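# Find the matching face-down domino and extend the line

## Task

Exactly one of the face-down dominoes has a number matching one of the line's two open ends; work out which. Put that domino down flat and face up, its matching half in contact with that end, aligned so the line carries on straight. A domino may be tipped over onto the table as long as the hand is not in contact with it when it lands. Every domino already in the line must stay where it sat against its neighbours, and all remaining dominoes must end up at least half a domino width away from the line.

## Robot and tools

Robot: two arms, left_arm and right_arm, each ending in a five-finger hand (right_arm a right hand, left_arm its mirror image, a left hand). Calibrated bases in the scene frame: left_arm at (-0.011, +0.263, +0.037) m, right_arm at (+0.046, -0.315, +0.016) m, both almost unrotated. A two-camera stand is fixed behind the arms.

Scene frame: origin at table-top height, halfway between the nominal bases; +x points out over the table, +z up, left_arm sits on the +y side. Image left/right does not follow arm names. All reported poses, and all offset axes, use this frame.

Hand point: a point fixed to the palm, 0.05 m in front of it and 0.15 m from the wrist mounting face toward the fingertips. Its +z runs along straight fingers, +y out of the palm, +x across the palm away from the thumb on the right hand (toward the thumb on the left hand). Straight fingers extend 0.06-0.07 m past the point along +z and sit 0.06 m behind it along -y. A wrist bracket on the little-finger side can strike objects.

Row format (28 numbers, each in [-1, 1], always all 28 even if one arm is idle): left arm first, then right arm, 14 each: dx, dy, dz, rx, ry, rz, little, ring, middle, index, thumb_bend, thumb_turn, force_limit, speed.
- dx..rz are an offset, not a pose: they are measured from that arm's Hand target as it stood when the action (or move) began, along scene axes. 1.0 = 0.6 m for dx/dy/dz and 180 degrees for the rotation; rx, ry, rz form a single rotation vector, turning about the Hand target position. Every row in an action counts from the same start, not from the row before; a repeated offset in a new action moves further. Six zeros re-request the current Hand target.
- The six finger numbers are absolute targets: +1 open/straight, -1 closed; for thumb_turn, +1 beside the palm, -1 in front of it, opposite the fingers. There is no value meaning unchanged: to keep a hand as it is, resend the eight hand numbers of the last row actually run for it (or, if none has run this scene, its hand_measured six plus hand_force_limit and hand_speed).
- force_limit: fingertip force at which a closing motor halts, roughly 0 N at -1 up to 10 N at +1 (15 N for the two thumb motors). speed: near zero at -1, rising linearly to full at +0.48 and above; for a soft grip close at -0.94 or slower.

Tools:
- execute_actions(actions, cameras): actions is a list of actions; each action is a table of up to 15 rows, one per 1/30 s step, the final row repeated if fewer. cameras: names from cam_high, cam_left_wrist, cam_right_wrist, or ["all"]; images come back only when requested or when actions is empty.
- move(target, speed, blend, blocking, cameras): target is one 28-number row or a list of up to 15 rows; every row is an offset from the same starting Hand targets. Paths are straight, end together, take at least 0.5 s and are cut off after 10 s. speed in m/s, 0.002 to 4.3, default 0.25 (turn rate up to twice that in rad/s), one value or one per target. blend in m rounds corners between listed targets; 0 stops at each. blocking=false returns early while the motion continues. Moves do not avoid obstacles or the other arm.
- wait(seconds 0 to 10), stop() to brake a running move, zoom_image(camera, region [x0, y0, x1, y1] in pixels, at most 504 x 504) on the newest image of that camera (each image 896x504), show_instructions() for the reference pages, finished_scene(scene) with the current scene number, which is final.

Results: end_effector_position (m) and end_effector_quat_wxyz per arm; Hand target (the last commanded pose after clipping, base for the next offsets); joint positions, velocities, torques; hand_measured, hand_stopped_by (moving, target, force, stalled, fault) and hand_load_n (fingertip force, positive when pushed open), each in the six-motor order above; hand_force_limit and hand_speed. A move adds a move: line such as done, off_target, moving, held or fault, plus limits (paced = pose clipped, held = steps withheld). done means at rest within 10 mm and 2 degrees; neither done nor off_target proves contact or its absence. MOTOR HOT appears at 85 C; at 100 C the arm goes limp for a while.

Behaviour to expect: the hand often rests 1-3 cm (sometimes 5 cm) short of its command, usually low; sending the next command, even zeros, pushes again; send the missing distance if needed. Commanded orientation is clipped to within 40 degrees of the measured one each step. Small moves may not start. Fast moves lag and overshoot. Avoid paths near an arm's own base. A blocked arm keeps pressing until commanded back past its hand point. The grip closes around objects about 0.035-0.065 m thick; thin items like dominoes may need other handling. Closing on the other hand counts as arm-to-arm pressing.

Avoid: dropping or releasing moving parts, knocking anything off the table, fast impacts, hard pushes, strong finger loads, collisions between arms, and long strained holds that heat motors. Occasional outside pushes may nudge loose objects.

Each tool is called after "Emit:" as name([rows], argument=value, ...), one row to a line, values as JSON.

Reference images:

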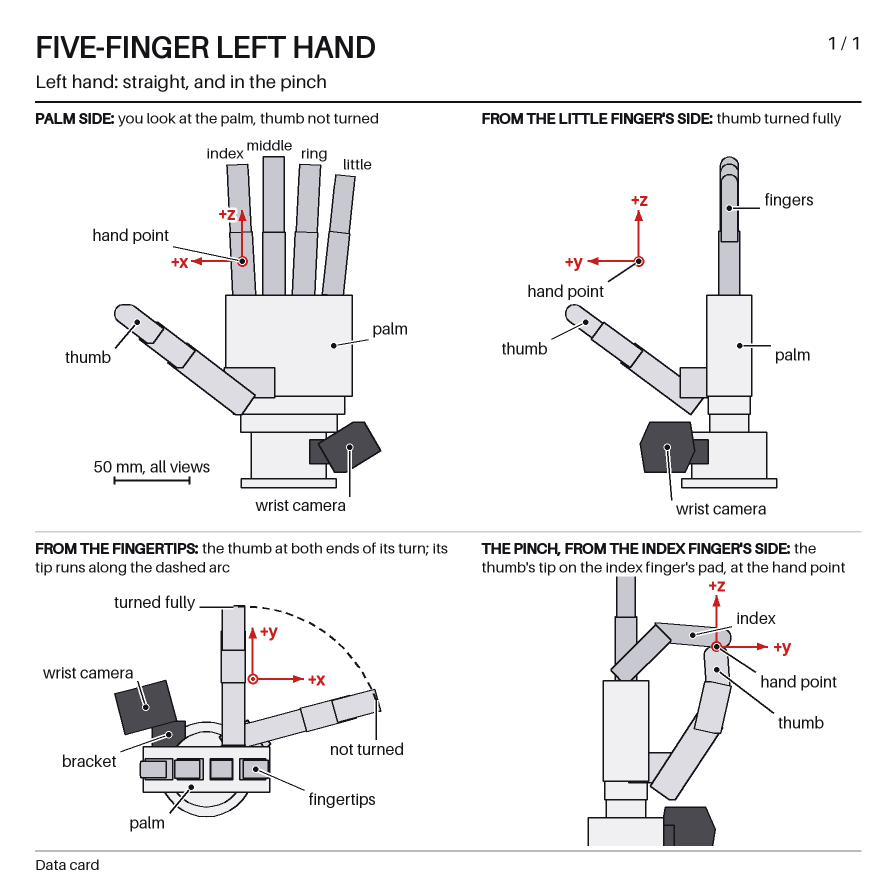

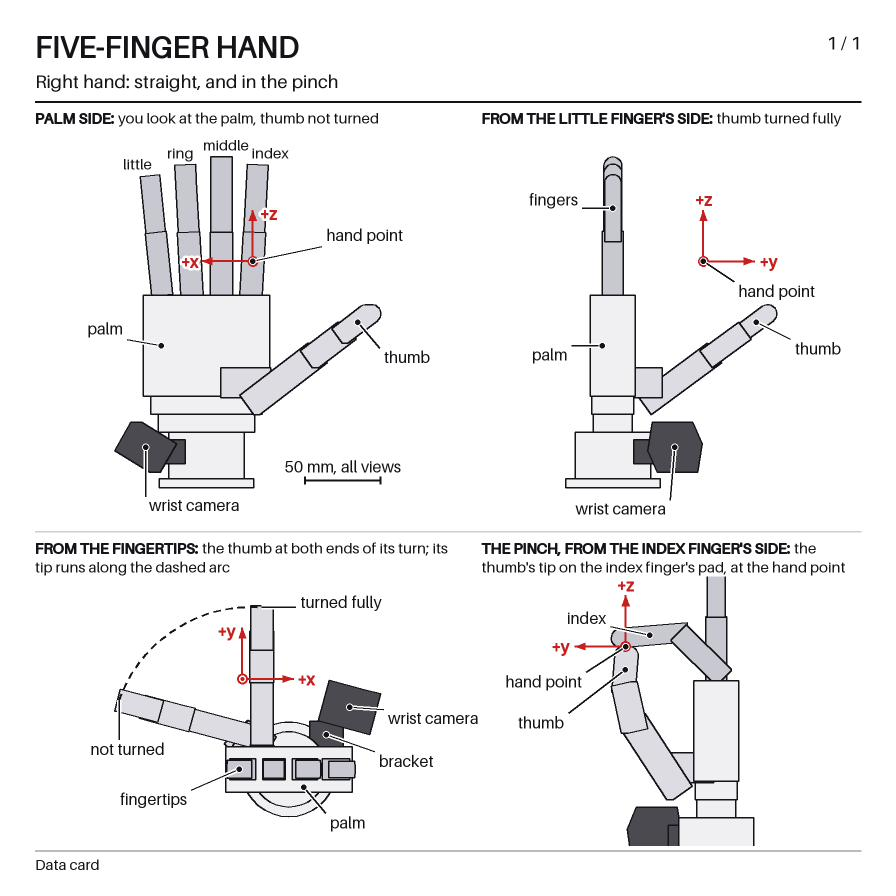

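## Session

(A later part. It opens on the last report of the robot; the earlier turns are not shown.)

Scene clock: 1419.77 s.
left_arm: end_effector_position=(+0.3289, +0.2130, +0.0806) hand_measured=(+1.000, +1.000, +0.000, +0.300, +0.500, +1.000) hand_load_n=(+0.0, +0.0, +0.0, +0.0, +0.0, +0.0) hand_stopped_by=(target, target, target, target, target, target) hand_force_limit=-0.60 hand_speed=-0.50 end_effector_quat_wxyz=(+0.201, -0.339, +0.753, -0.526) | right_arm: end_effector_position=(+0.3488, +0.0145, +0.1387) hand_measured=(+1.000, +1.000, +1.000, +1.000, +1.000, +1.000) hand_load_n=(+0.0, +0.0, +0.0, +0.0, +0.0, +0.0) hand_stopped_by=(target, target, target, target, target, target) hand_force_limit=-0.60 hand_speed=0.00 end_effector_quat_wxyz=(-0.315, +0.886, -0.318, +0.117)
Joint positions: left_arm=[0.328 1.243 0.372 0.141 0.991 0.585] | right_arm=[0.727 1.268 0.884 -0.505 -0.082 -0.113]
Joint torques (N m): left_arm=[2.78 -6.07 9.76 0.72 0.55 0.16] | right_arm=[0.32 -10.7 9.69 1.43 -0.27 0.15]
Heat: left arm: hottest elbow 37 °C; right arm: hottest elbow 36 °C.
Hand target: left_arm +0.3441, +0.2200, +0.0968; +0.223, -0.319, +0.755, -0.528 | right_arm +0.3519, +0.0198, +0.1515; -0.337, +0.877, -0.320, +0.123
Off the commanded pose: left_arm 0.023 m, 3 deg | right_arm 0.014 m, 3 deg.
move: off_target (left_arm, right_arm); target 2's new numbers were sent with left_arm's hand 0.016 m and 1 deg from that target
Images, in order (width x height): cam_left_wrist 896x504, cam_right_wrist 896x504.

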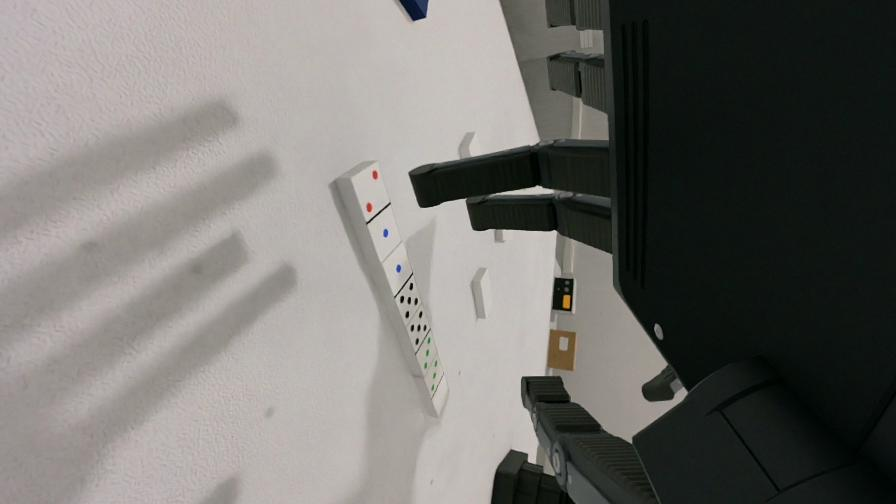

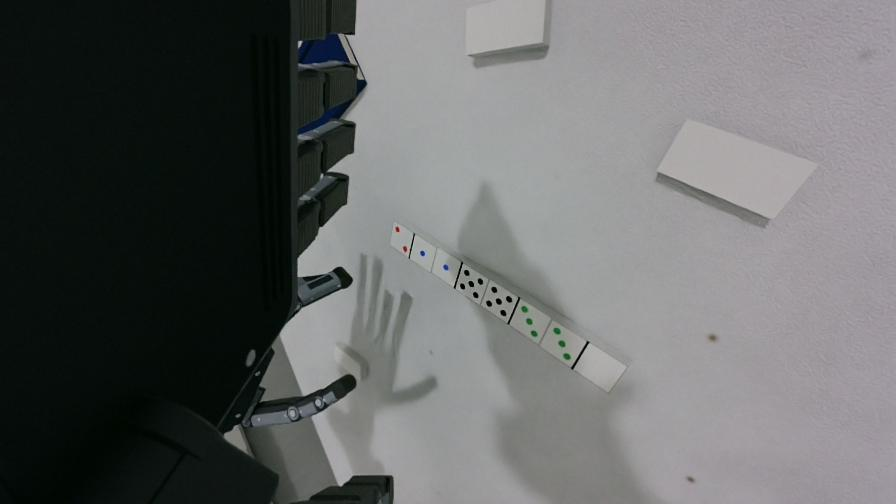

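Emit:
move([
  [0.0733,0.02,-0.01,0,0,0,1,1,1,0,0.35,-1,-0.6,0,0,0,0,0,0,0,1,1,1,1,1,1,-0.6,0],
], speed=[0.15], cameras=["cam_left_wrist"])

Scene clock: 1449.80 s.
left_arm: end_effector_position=(+0.3630, +0.2249, +0.0774) hand_measured=(+1.000, +1.000, +1.000, +0.000, +0.350, -1.000) hand_load_n=(+0.0, +0.0, +0.0, +0.0, +0.0, +0.0) hand_stopped_by=(target, target, target, target, target, target) hand_force_limit=-0.60 hand_speed=0.00 end_effector_quat_wxyz=(+0.197, -0.342, +0.754, -0.526) | right_arm: end_effector_position=(+0.3488, +0.0145, +0.1387) hand_measured=(+1.000, +1.000, +1.000, +1.000, +1.000, +1.000) hand_load_n=(+0.0, +0.0, +0.0, +0.0, +0.0, +0.0) hand_stopped_by=(target, target, target, target, target, target) hand_force_limit=-0.60 hand_speed=0.00 end_effector_quat_wxyz=(-0.315, +0.886, -0.318, +0.117)
Joint positions: left_arm=[0.328 1.362 0.465 0.156 0.991 0.586] | right_arm=[0.727 1.268 0.884 -0.505 -0.082 -0.113]
Joint torques (N m): left_arm=[2.02 -5.54 10.65 2.13 0.32 0.09] | right_arm=[0.32 -10.7 9.68 1.44 -0.27 0.14]
Heat: left arm: hottest elbow 38 °C; right arm: hottest elbow 36 °C.
Hand target: left_arm +0.3881, +0.2320, +0.0908; +0.223, -0.319, +0.755, -0.528 | right_arm +0.3519, +0.0198, +0.1515; -0.337, +0.877, -0.320, +0.123
Off the commanded pose: left_arm 0.029 m, 4 deg | right_arm 0.014 m, 3 deg.
move: off_target (left_arm, right_arm)
Images, in order (width x height): cam_left_wrist 896x504.

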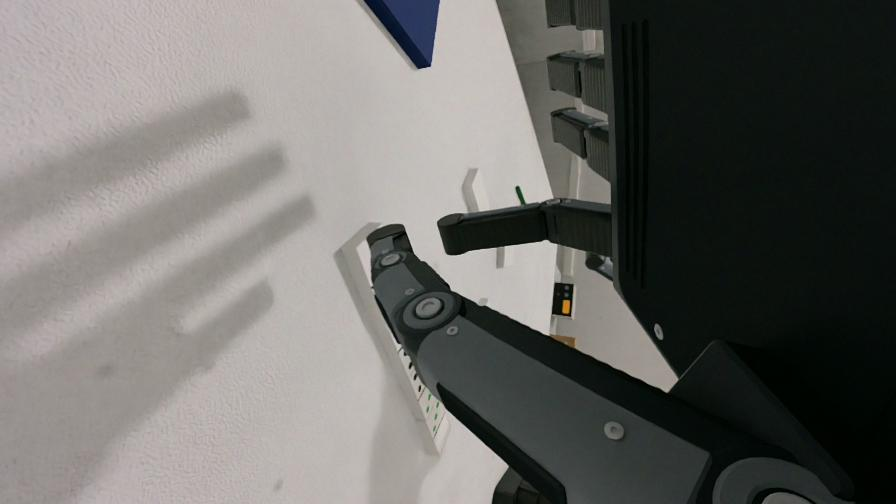

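Emit:
move([
  [0.0,0.0,-0.06,0,0,0,1,1,1,0,0.35,-1,-0.6,0,0,0,0,0,0,0,1,1,1,1,1,1,-0.6,0],
], speed=[0.12], cameras=["cam_left_wrist","cam_right_wrist"])

Scene clock: 1463.10 s.
left_arm: end_effector_position=(+0.3760, +0.2293, +0.0506) hand_measured=(+1.000, +1.000, +1.000, +0.000, +0.350, -1.000) hand_load_n=(+0.0, +0.0, +0.0, +0.0, +0.0, +0.0) hand_stopped_by=(target, target, target, target, target, target) hand_force_limit=-0.60 hand_speed=0.00 end_effector_quat_wxyz=(+0.208, -0.334, +0.754, -0.527) | right_arm: end_effector_position=(+0.3488, +0.0145, +0.1387) hand_measured=(+1.000, +1.000, +1.000, +1.000, +1.000, +1.000) hand_load_n=(+0.0, +0.0, +0.0, +0.0, +0.0, +0.0) hand_stopped_by=(target, target, target, target, target, target) hand_force_limit=-0.60 hand_speed=0.00 end_effector_quat_wxyz=(-0.315, +0.886, -0.318, +0.117)
Joint positions: left_arm=[0.328 1.489 0.465 0.309 0.991 0.586] | right_arm=[0.727 1.268 0.884 -0.505 -0.082 -0.113]
Joint torques (N m): left_arm=[1.96 -6.42 7.3 2.15 0.29 0.07] | right_arm=[0.26 -10.64 9.69 1.42 -0.27 0.14]
Heat: left arm: hottest elbow 39 °C; right arm: hottest elbow 36 °C.
Hand target: left_arm +0.3881, +0.2320, +0.0548; +0.223, -0.319, +0.755, -0.528 | right_arm +0.3519, +0.0198, +0.1515; -0.337, +0.877, -0.320, +0.123
Off the commanded pose: left_arm 0.013 m, 2 deg | right_arm 0.014 m, 3 deg.
move: off_target (left_arm, right_arm)
Images, in order (width x height): cam_left_wrist 896x504, cam_right_wrist 896x504.

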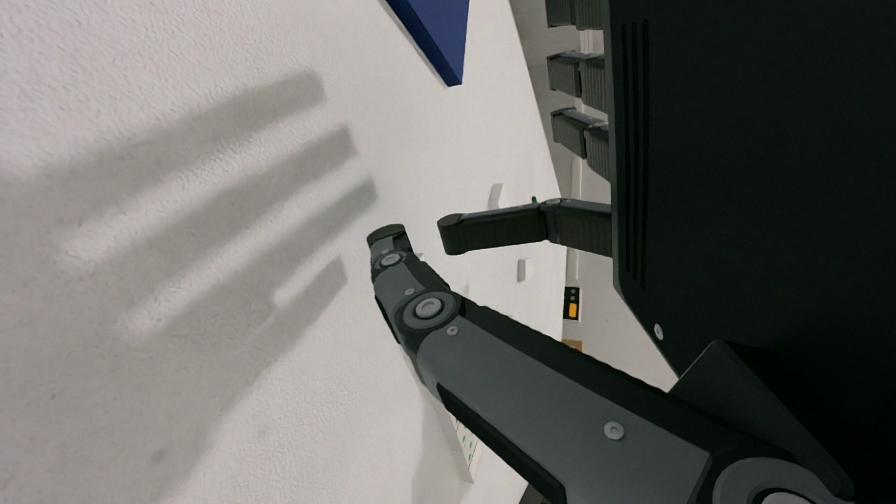

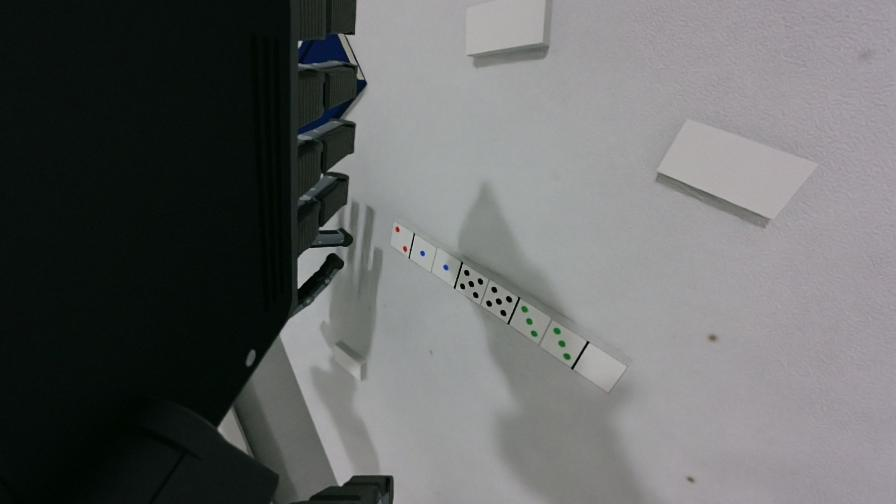

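Emit:
move([
  [0.0,-0.005,-0.03,0,0,0,1,1,1,0,0.5,1,-0.6,0,0,0,0,0,0,0,1,1,1,1,1,1,-0.6,0],
], speed=[0.1], cameras=["cam_left_wrist","cam_right_wrist"])

Scene clock: 1470.57 s.
left_arm: end_effector_position=(+0.3831, +0.2305, +0.0361) hand_measured=(+1.000, +1.000, +1.000, +0.000, +0.500, +1.000) hand_load_n=(-0.5, -0.5, +0.0, +0.0, +0.0, +0.0) hand_stopped_by=(target, target, target, target, target, target) hand_force_limit=-0.60 hand_speed=0.00 end_effector_quat_wxyz=(+0.218, -0.325, +0.756, -0.525) | right_arm: end_effector_position=(+0.3488, +0.0145, +0.1387) hand_measured=(+1.000, +1.000, +1.000, +1.000, +1.000, +1.000) hand_load_n=(+0.0, +0.0, +0.0, +0.0, +0.0, -0.5) hand_stopped_by=(target, target, target, target, target, target) hand_force_limit=-0.60 hand_speed=0.00 end_effector_quat_wxyz=(-0.315, +0.886, -0.318, +0.117)
Joint positions: left_arm=[0.322 1.556 0.465 0.398 0.985 0.592] | right_arm=[0.727 1.268 0.884 -0.505 -0.082 -0.113]
Joint torques (N m): left_arm=[1.55 -6.95 5.67 2.18 0.29 -0.05] | right_arm=[0.26 -10.7 9.7 1.42 -0.27 0.14]
Heat: left arm: hottest elbow 38 °C; right arm: hottest elbow 36 °C.
Hand target: left_arm +0.3881, +0.2290, +0.0368; +0.223, -0.319, +0.755, -0.528 | right_arm +0.3519, +0.0198, +0.1515; -0.337, +0.877, -0.320, +0.123
Off the commanded pose: left_arm 0.005 m, 1 deg | right_arm 0.014 m, 3 deg.
move: off_target (right_arm)
Images, in order (width x height): cam_left_wrist 896x504, cam_right_wrist 896x504.

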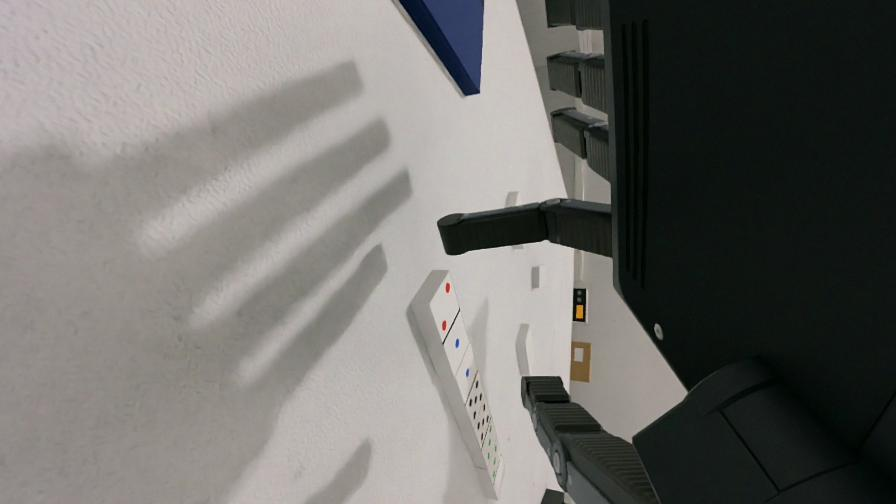

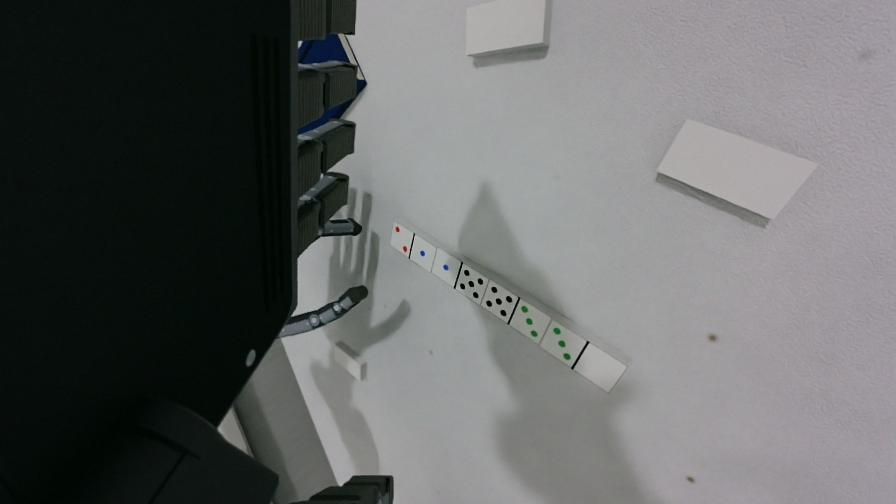

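Emit:
move([
  [-0.014,-0.014,-0.0265,0,0,0,1,1,1,0,0.5,1,-0.6,0,0,0,0,0,0,0,1,1,1,1,1,1,-0.6,0],
], speed=[0.06], cameras=["cam_left_wrist"])

Scene clock: 1476.87 s.
left_arm: end_effector_position=(+0.3788, +0.2239, +0.0216) hand_measured=(+1.000, +1.000, +1.000, +0.000, +0.500, +1.000) hand_load_n=(+0.0, +0.0, +0.0, +0.0, +0.0, +0.0) hand_stopped_by=(target, target, target, target, target, target) hand_force_limit=-0.60 hand_speed=0.00 end_effector_quat_wxyz=(+0.224, -0.319, +0.757, -0.524) | right_arm: end_effector_position=(+0.3488, +0.0145, +0.1387) hand_measured=(+1.000, +1.000, +1.000, +1.000, +1.000, +1.000) hand_load_n=(+0.0, +0.0, -0.5, -0.5, +0.0, +0.0) hand_stopped_by=(target, target, target, target, target, target) hand_force_limit=-0.60 hand_speed=0.00 end_effector_quat_wxyz=(-0.315, +0.886, -0.318, +0.117)
Joint positions: left_arm=[0.305 1.603 0.435 0.496 0.971 0.585] | right_arm=[0.727 1.268 0.884 -0.505 -0.082 -0.113]
Joint torques (N m): left_arm=[1.67 -7.06 4.51 2.21 0.26 -0.18] | right_arm=[0.26 -10.7 9.69 1.42 -0.27 0.14]
Heat: left arm: hottest elbow 38 °C; right arm: hottest elbow 36 °C.
Hand target: left_arm +0.3798, +0.2207, +0.0209; +0.223, -0.319, +0.755, -0.528 | right_arm +0.3519, +0.0198, +0.1515; -0.337, +0.877, -0.320, +0.123
Off the commanded pose: left_arm 0.003 m, 1 deg | right_arm 0.014 m, 3 deg.
move: off_target (right_arm)
Images, in order (width x height): cam_left_wrist 896x504.

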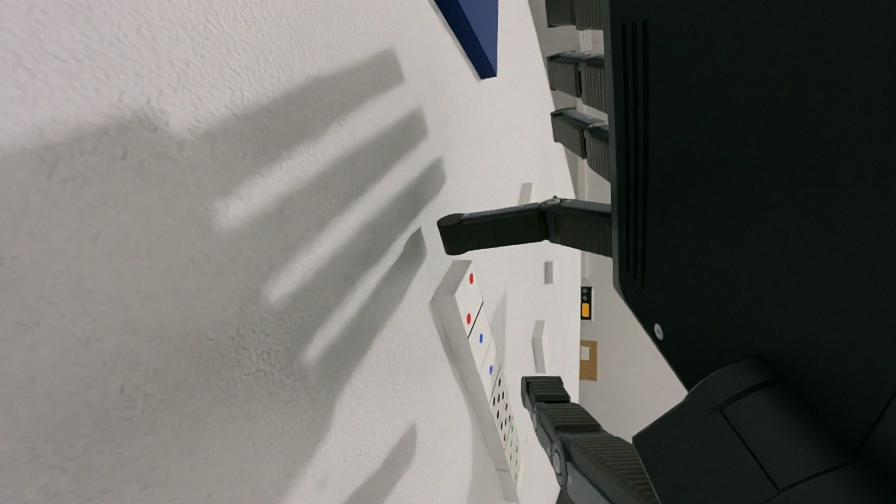

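Emit:
move([
  [-0.02,-0.018,-0.002,0,0,0,1,1,1,0,0.5,1,-0.6,0,0,0,0,0,0,0,1,1,1,1,1,1,-0.6,0],
], speed=[0.04], cameras=["cam_left_wrist"])

Emit:
zoom_image(camera="cam_left_wrist", region=[400, 200, 520, 340])

Scene clock: 1484.57 s.
left_arm: end_effector_position=(+0.3651, +0.2126, +0.0150) hand_measured=(+1.000, +1.000, +1.000, +0.000, +0.500, +1.000) hand_load_n=(+0.0, +0.0, +0.0, +0.0, +0.0, +0.0) hand_stopped_by=(target, target, target, target, target, target) hand_force_limit=-0.60 hand_speed=0.00 end_effector_quat_wxyz=(+0.217, -0.324, +0.758, -0.523) | right_arm: end_effector_position=(+0.3488, +0.0145, +0.1387) hand_measured=(+1.000, +1.000, +1.000, +1.000, +1.000, +1.000) hand_load_n=(+0.0, +0.0, +0.0, +0.0, +0.0, +0.0) hand_stopped_by=(target, target, target, target, target, target) hand_force_limit=-0.60 hand_speed=0.00 end_effector_quat_wxyz=(-0.315, +0.886, -0.318, +0.117)
Joint positions: left_arm=[0.282 1.603 0.394 0.542 0.953 0.56] | right_arm=[0.727 1.268 0.884 -0.505 -0.082 -0.113]
Joint torques (N m): left_arm=[1.85 -7.88 4.12 2.17 0.25 -0.18] | right_arm=[0.26 -10.7 9.69 1.42 -0.27 0.15]
Heat: left arm: hottest elbow 38 °C; right arm: hottest elbow 36 °C.
Hand target: left_arm +0.3678, +0.2099, +0.0198; +0.223, -0.319, +0.755, -0.528 | right_arm +0.3519, +0.0198, +0.1515; -0.337, +0.877, -0.320, +0.123
Off the commanded pose: left_arm 0.006 m, 1 deg | right_arm 0.014 m, 3 deg.
move: off_target (right_arm)
Images, in order (width x height): cam_left_wrist 896x504.

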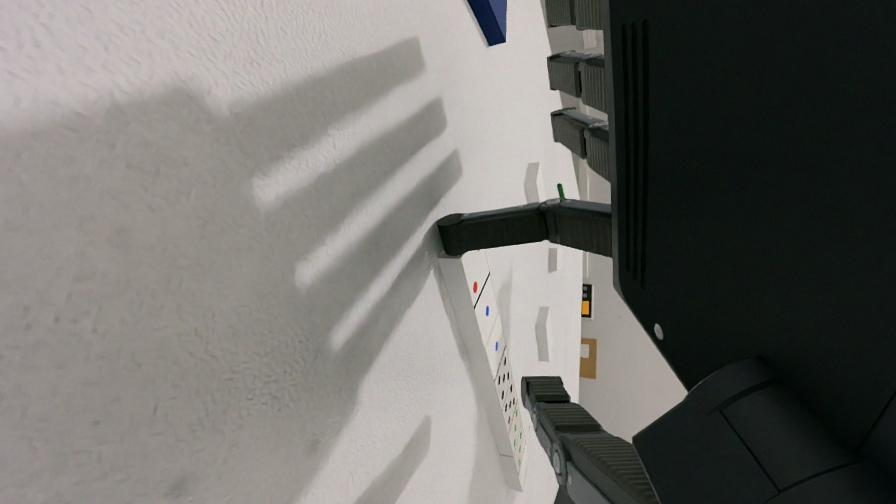

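Scaled by 3.600.

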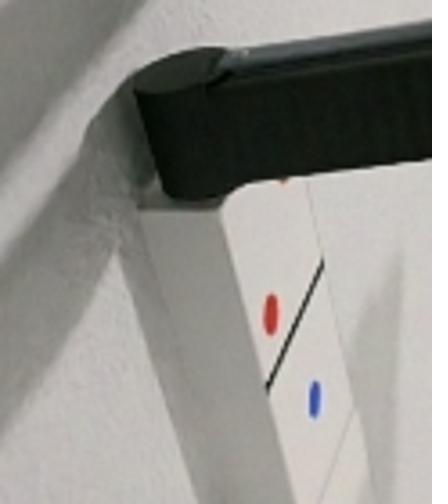

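Emit:
wait(seconds=0.2, cameras=["cam_right_wrist"])

Emit:
zoom_image(camera="cam_right_wrist", region=[370, 205, 470, 305])

Emit:
zoom_image(camera="cam_right_wrist", region=[420, 230, 460, 285])

Scene clock: 1491.50 s.
left_arm: end_effector_position=(+0.3651, +0.2126, +0.0150) hand_measured=(+1.000, +1.000, +1.000, +0.000, +0.500, +1.000) hand_load_n=(+0.0, +0.0, +0.0, +0.0, +0.0, +0.0) hand_stopped_by=(target, target, target, target, target, target) hand_force_limit=-0.60 hand_speed=0.00 end_effector_quat_wxyz=(+0.217, -0.324, +0.758, -0.523) | right_arm: end_effector_position=(+0.3488, +0.0145, +0.1387) hand_measured=(+1.000, +1.000, +1.000, +1.000, +1.000, +1.000) hand_load_n=(+0.0, +0.0, +0.0, +0.0, +0.0, +0.0) hand_stopped_by=(target, target, target, target, target, target) hand_force_limit=-0.60 hand_speed=0.00 end_effector_quat_wxyz=(-0.315, +0.886, -0.318, +0.117)
Joint positions: left_arm=[0.282 1.603 0.394 0.542 0.953 0.56] | right_arm=[0.727 1.268 0.884 -0.505 -0.082 -0.113]
Joint torques (N m): left_arm=[1.79 -8 4.18 2.19 0.25 -0.18] | right_arm=[0.26 -10.64 9.69 1.43 -0.26 0.14]
Heat: left arm: hottest elbow 37 °C; right arm: hottest elbow 36 °C.
Hand target: left_arm +0.3678, +0.2099, +0.0198; +0.223, -0.319, +0.755, -0.528 | right_arm +0.3519, +0.0198, +0.1515; -0.337, +0.877, -0.320, +0.123
Off the commanded pose: left_arm 0.006 m, 1 deg | right_arm 0.014 m, 3 deg.
wait: 0.20 s; at rest from the start
Images, in order (width x height): cam_right_wrist 896x504.

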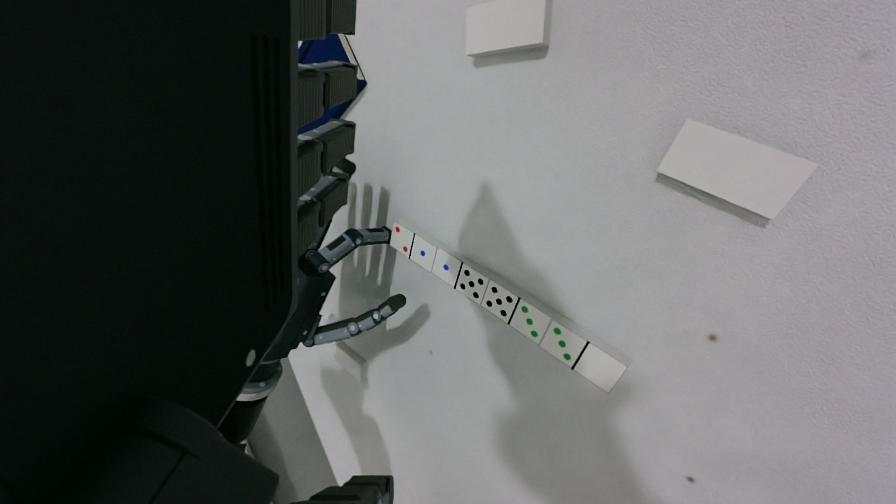

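Scaled by 5.040.

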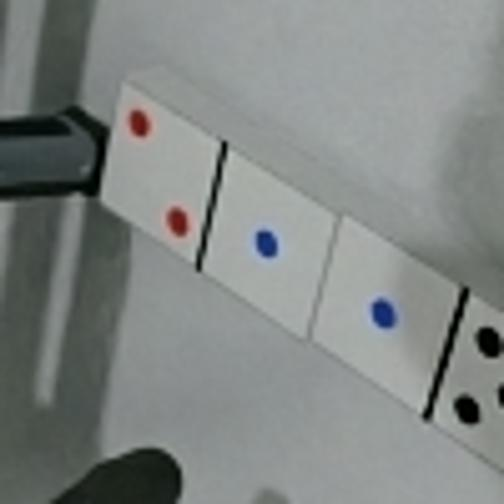

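Scaled by 9.164.

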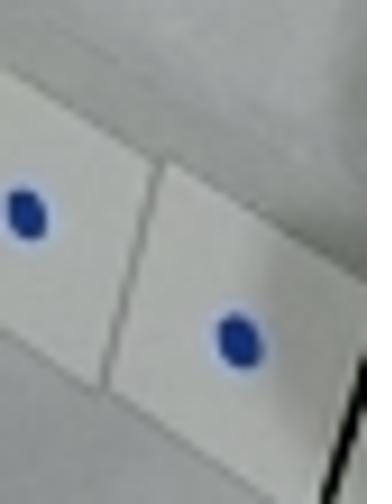

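Emit:
move([
  [0.02,0.02,0.005,0,0,0,1,1,1,0,0.5,1,-0.6,0,0,0,0,0,0,0,1,1,1,1,1,1,-0.6,0],
  [0.02,0.02,0.09,0,0,0,1,1,1,0,0.5,1,-0.6,0,0,0,0,0,0,0,1,1,1,1,1,1,-0.6,0],
  [-0.0547,-0.0348,0.09,0,0,0,1,1,1,0.0,0.5,1,-0.6,0,0,0,0,0,0,0,1,1,1,1,1,1,-0.6,0],
  [-0.0547,-0.0348,0.03,0,0,0,1,1,1,0.0,0.5,1,-0.6,0,0,0,0,0,0,0,1,1,1,1,1,1,-0.6,0],
], speed=[0.06,0.12,0.12,0.08], cameras=["cam_left_wrist","cam_right_wrist"])

Scene clock: 1517.87 s.
left_arm: end_effector_position=(+0.3337, +0.1915, +0.0375) hand_measured=(+1.000, +1.000, +1.000, +0.000, +0.500, +1.000) hand_load_n=(+0.0, +0.0, -0.5, +0.0, +0.0, +0.0) hand_stopped_by=(target, target, target, target, target, target) hand_force_limit=-0.60 hand_speed=0.00 end_effector_quat_wxyz=(+0.223, -0.319, +0.758, -0.523) | right_arm: end_effector_position=(+0.3488, +0.0145, +0.1387) hand_measured=(+1.000, +1.000, +1.000, +1.000, +1.000, +1.000) hand_load_n=(+0.0, -0.5, +0.0, +0.0, +0.0, +0.0) hand_stopped_by=(target, target, target, target, target, target) hand_force_limit=-0.60 hand_speed=0.00 end_effector_quat_wxyz=(-0.315, +0.886, -0.318, +0.117)
Joint positions: left_arm=[0.238 1.431 0.296 0.516 0.918 0.519] | right_arm=[0.727 1.268 0.884 -0.505 -0.082 -0.113]
Joint torques (N m): left_arm=[1.73 -4.89 4.85 2.21 0.25 -0.18] | right_arm=[0.26 -10.7 9.72 1.43 -0.26 0.14]
Heat: left arm: hottest elbow 36 °C; right arm: hottest elbow 36 °C.
Hand target: left_arm +0.3349, +0.1889, +0.0377; +0.223, -0.319, +0.755, -0.528 | right_arm +0.3519, +0.0198, +0.1515; -0.337, +0.877, -0.320, +0.123
Off the commanded pose: left_arm 0.003 m, 1 deg | right_arm 0.014 m, 3 deg.
move: off_target (right_arm)
Images, in order (width x height): cam_left_wrist 896x504, cam_right_wrist 896x504.

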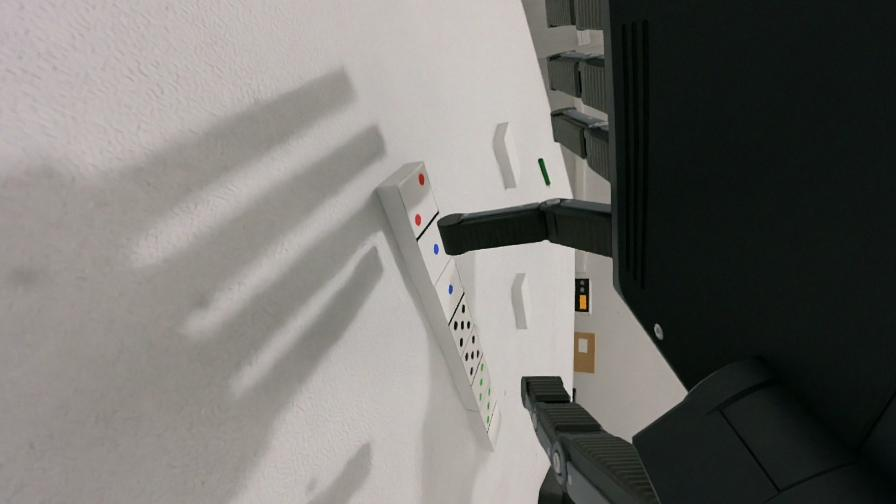

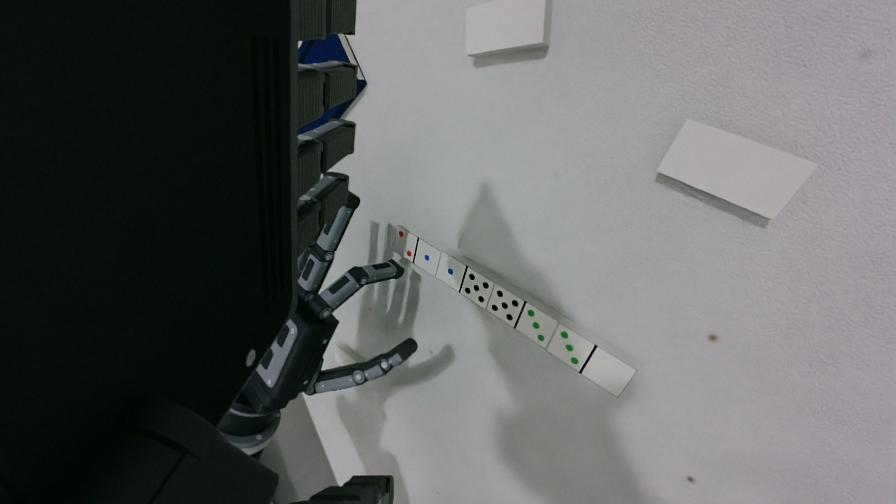

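Emit:
zoom_image(camera="cam_right_wrist", region=[380, 210, 480, 310])

Emit:
zoom_image(camera="cam_right_wrist", region=[440, 250, 540, 350])

Emit:
zoom_image(camera="cam_right_wrist", region=[540, 300, 640, 400])

Emit:
zoom_image(camera="cam_left_wrist", region=[370, 150, 520, 300])

Emit:
zoom_image(camera="cam_left_wrist", region=[410, 240, 520, 460])

Scaled by 5.040.

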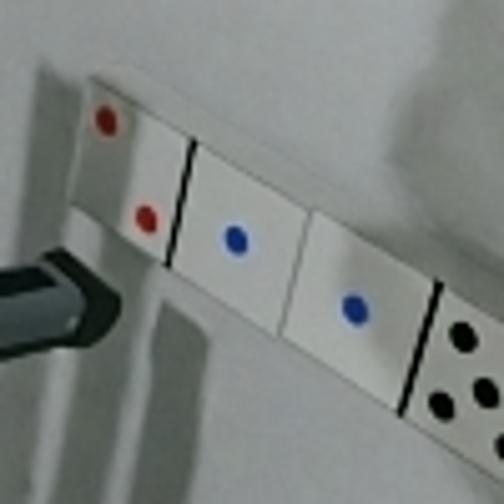

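Scaled by 5.040.

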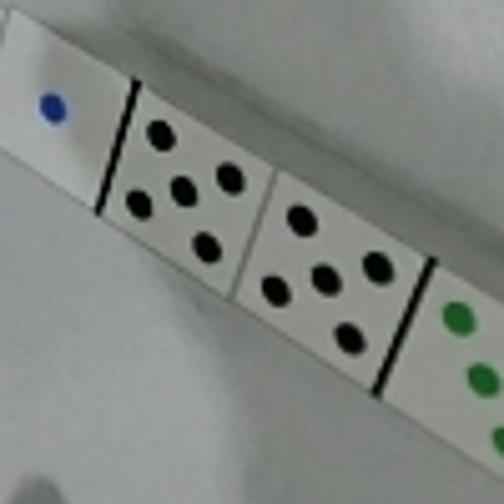

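Scaled by 5.040.

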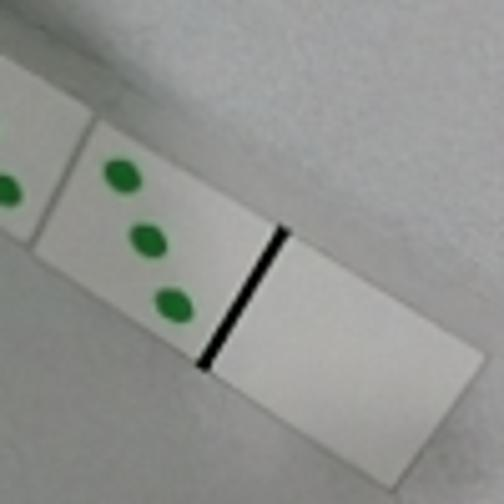

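Scaled by 3.360.

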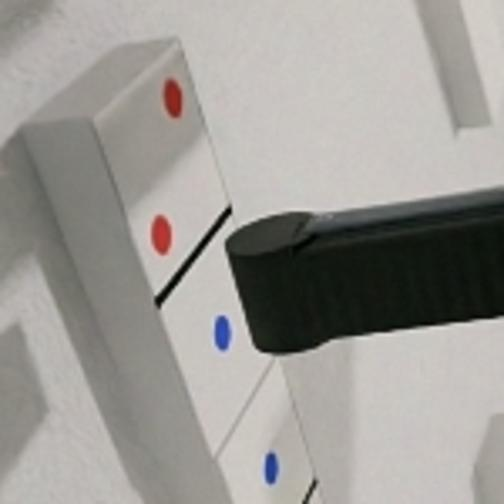

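Scaled by 2.291.

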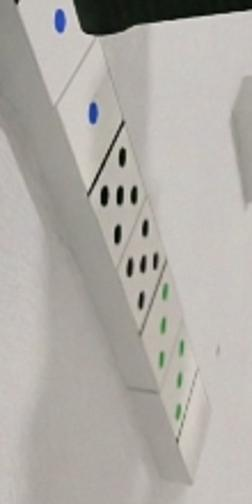

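Emit:
move([
  [-0.0062,-0.0062,0.0,0,0,0,1,1,1,0,0.5,1,-0.6,0,0,0,0,0,0,0,1,1,1,1,1,1,-0.6,0],
  [-0.0062,-0.0062,-0.0275,0,0,0,1,1,1,0,0.5,1,-0.6,0,0,0,0,0,0,0,1,1,1,1,1,1,-0.6,0],
], speed=[0.06,0.05], cameras=["cam_left_wrist","cam_right_wrist"])

Emit:
zoom_image(camera="cam_left_wrist", region=[370, 150, 520, 300])

Emit:
zoom_image(camera="cam_right_wrist", region=[380, 210, 480, 310])

Scene clock: 1540.27 s.
left_arm: end_effector_position=(+0.3317, +0.1880, +0.0230) hand_measured=(+1.000, +1.000, +1.000, +0.000, +0.500, +1.000) hand_load_n=(+0.0, +0.0, +0.0, -0.5, +0.5, +0.0) hand_stopped_by=(target, target, target, target, target, target) hand_force_limit=-0.60 hand_speed=0.00 end_effector_quat_wxyz=(+0.223, -0.321, +0.756, -0.525) | right_arm: end_effector_position=(+0.3488, +0.0145, +0.1387) hand_measured=(+1.000, +1.000, +1.000, +1.000, +1.000, +1.000) hand_load_n=(+0.0, +0.0, +0.0, +0.0, +0.0, +0.0) hand_stopped_by=(target, target, target, target, target, target) hand_force_limit=-0.60 hand_speed=0.00 end_effector_quat_wxyz=(-0.315, +0.886, -0.318, +0.117)
Joint positions: left_arm=[0.228 1.51 0.278 0.628 0.91 0.499] | right_arm=[0.727 1.268 0.884 -0.505 -0.082 -0.113]
Joint torques (N m): left_arm=[1.85 -4.95 3.95 2.22 0.22 -0.13] | right_arm=[0.26 -10.7 9.69 1.43 -0.27 0.14]
Heat: left arm: hottest elbow 36 °C; right arm: hottest elbow 36 °C.
Hand target: left_arm +0.3312, +0.1852, +0.0212; +0.223, -0.319, +0.755, -0.528 | right_arm +0.3519, +0.0198, +0.1515; -0.337, +0.877, -0.320, +0.123
Off the commanded pose: left_arm 0.003 m, 0 deg | right_arm 0.014 m, 3 deg.
move: off_target (right_arm)
Images, in order (width x height): cam_left_wrist 896x504, cam_right_wrist 896x504.

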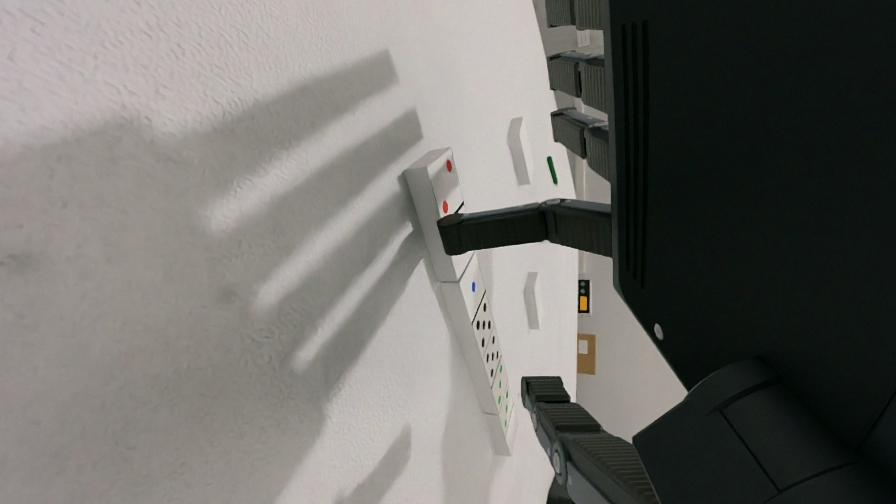

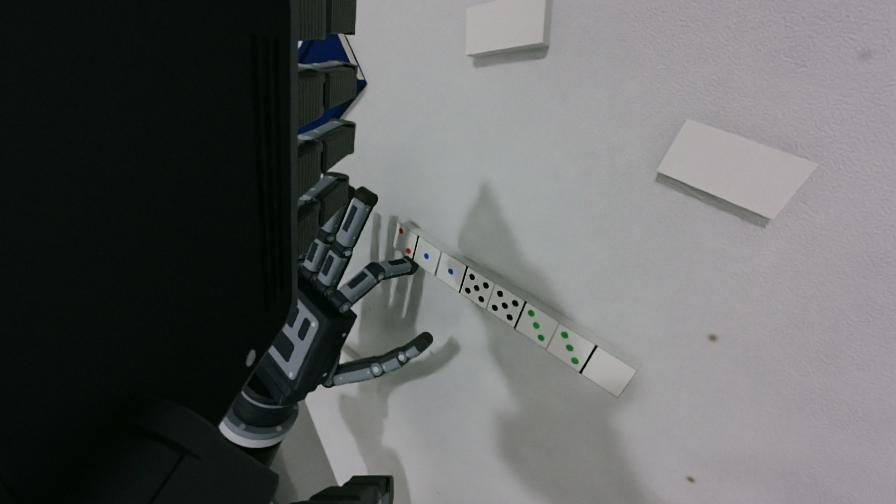

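Scaled by 3.360.

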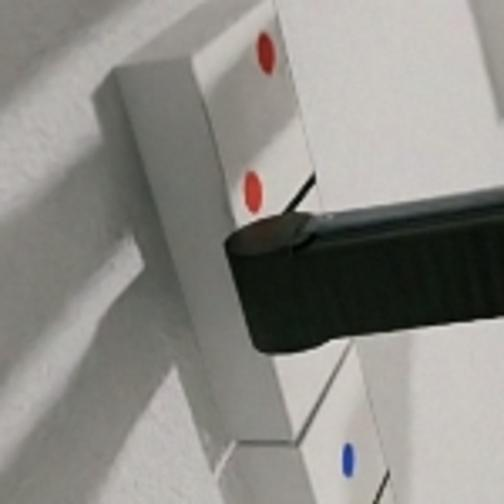

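Scaled by 5.040.

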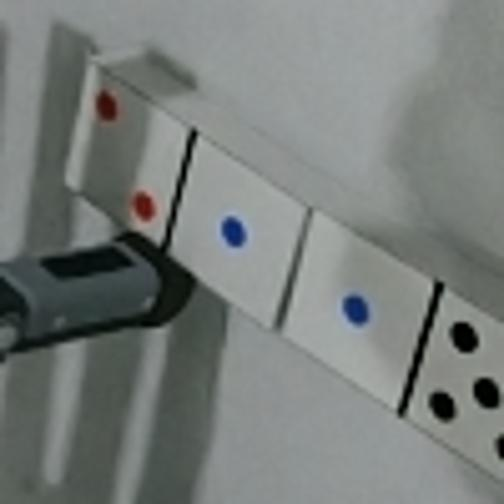

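Emit:
move([
  [0,0,0.05,0,0,0,1,1,1,0,0.5,1,-0.6,0,0,0,0,0,0,0,1,1,1,1,1,1,-0.6,0],
], speed=[0.04], cameras=["cam_left_wrist","cam_right_wrist"])

Emit:
zoom_image(camera="cam_left_wrist", region=[370, 150, 520, 300])

Emit:
zoom_image(camera="cam_right_wrist", region=[380, 210, 480, 310])

Scene clock: 1547.97 s.
left_arm: end_effector_position=(+0.3257, +0.1866, +0.0433) hand_measured=(+1.000, +1.000, +1.000, +0.000, +0.500, +1.000) hand_load_n=(+0.0, +0.0, +0.0, +0.0, +0.0, +0.0) hand_stopped_by=(target, target, target, target, target, target) hand_force_limit=-0.60 hand_speed=0.00 end_effector_quat_wxyz=(+0.219, -0.324, +0.756, -0.524) | right_arm: end_effector_position=(+0.3488, +0.0145, +0.1387) hand_measured=(+1.000, +1.000, +1.000, +1.000, +1.000, +1.000) hand_load_n=(-0.5, +0.0, +0.0, -0.5, +0.0, +0.0) hand_stopped_by=(target, target, target, target, target, target) hand_force_limit=-0.60 hand_speed=0.00 end_effector_quat_wxyz=(-0.315, +0.886, -0.318, +0.117)
Joint positions: left_arm=[0.228 1.382 0.278 0.489 0.91 0.499] | right_arm=[0.727 1.268 0.884 -0.505 -0.082 -0.113]
Joint torques (N m): left_arm=[1.79 -6.77 6.28 0.85 0.23 -0.13] | right_arm=[0.26 -10.64 9.7 1.43 -0.26 0.14]
Heat: left arm: hottest elbow 35 °C; right arm: hottest elbow 36 °C.
Hand target: left_arm +0.3312, +0.1852, +0.0512; +0.223, -0.319, +0.755, -0.528 | right_arm +0.3519, +0.0198, +0.1515; -0.337, +0.877, -0.320, +0.123
Off the commanded pose: left_arm 0.010 m, 1 deg | right_arm 0.014 m, 3 deg.
move: off_target (right_arm)
Images, in order (width x height): cam_left_wrist 896x504, cam_right_wrist 896x504.

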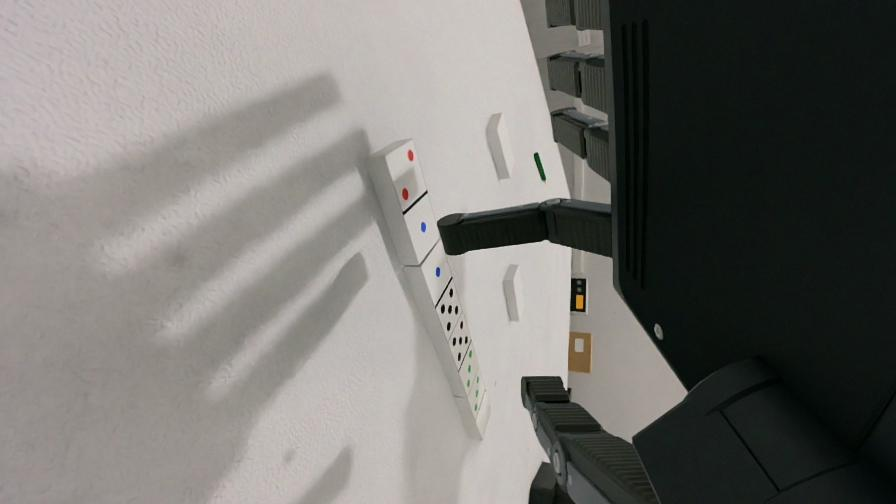

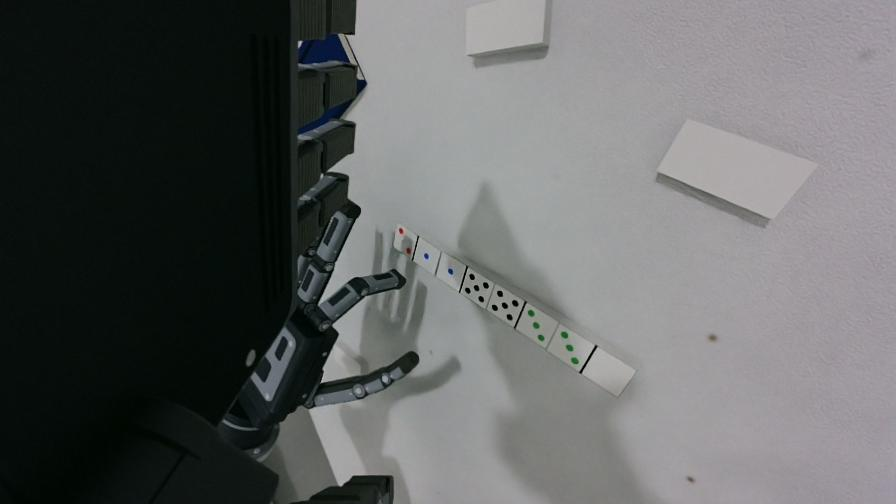

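Scaled by 3.360.

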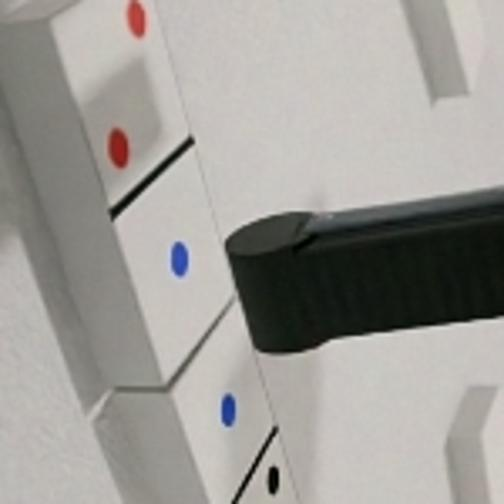

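Scaled by 5.040.

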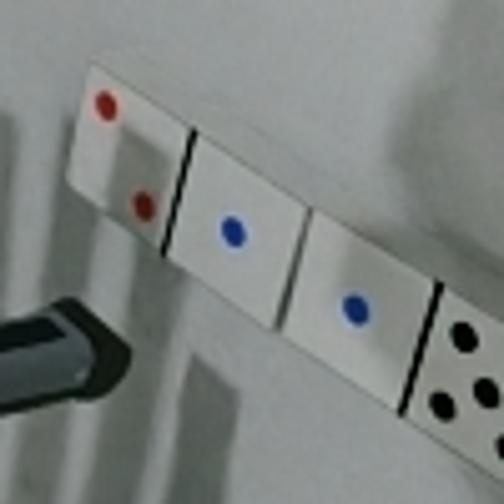

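Emit:
move([
  [0.0,0.0,0.033,0,0,0,1,1,1,0,0.5,1,-0.6,0,0,0,0,0,0,0,1,1,1,1,1,1,-0.6,0],
  [0.08,0.0647,0.033,0,0,0,1,1,1,0,0.5,1,-0.6,0,0,0,0,0,0,0,1,1,1,1,1,1,-0.6,0],
  [0.08,0.0647,-0.025,0,0,0,1,1,1,0,0.5,1,-0.6,0,0,0,0,0,0,0,1,1,1,1,1,1,-0.6,0],
], speed=[0.12,0.15,0.12], cameras=["cam_left_wrist"])

Scene clock: 1570.17 s.
left_arm: end_effector_position=(+0.3655, +0.2193, +0.0312) hand_measured=(+1.000, +1.000, +1.000, +0.000, +0.500, +1.000) hand_load_n=(+0.0, +0.0, +0.0, +0.0, +0.0, -0.5) hand_stopped_by=(target, target, target, target, target, target) hand_force_limit=-0.60 hand_speed=0.00 end_effector_quat_wxyz=(+0.205, -0.336, +0.754, -0.525) | right_arm: end_effector_position=(+0.3488, +0.0145, +0.1387) hand_measured=(+1.000, +1.000, +1.000, +1.000, +1.000, +1.000) hand_load_n=(+0.0, +0.0, +0.0, +0.0, +0.0, +0.0) hand_stopped_by=(target, target, target, target, target, target) hand_force_limit=-0.60 hand_speed=0.00 end_effector_quat_wxyz=(-0.315, +0.886, -0.318, +0.117)
Joint positions: left_arm=[0.307 1.537 0.42 0.414 0.973 0.565] | right_arm=[0.727 1.268 0.884 -0.505 -0.082 -0.113]
Joint torques (N m): left_arm=[2.55 -6.48 6.95 2.14 0.51 0.12] | right_arm=[0.21 -10.75 9.7 1.4 -0.26 0.14]
Heat: left arm: hottest elbow 36 °C; right arm: hottest elbow 36 °C.
Hand target: left_arm +0.3792, +0.2241, +0.0362; +0.223, -0.319, +0.755, -0.528 | right_arm +0.3519, +0.0198, +0.1515; -0.337, +0.877, -0.320, +0.123
Off the commanded pose: left_arm 0.015 m, 3 deg | right_arm 0.014 m, 3 deg.
move: off_target (left_arm, right_arm)
Images, in order (width x height): cam_left_wrist 896x504.

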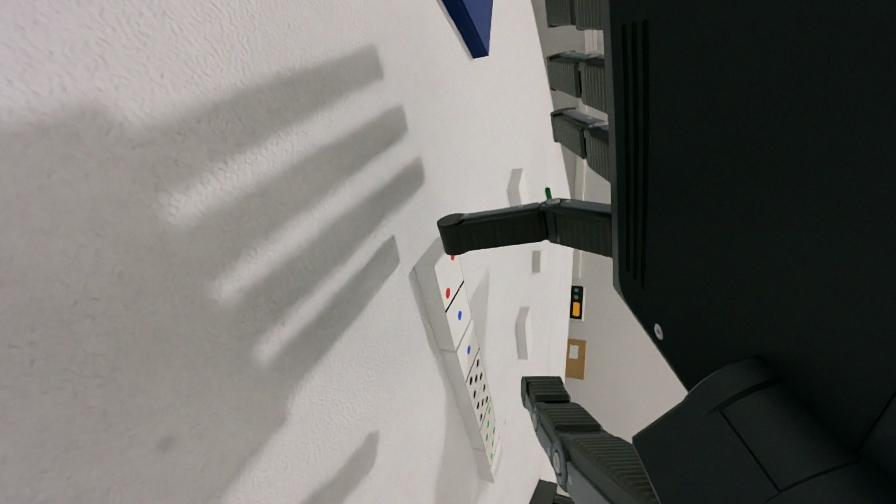

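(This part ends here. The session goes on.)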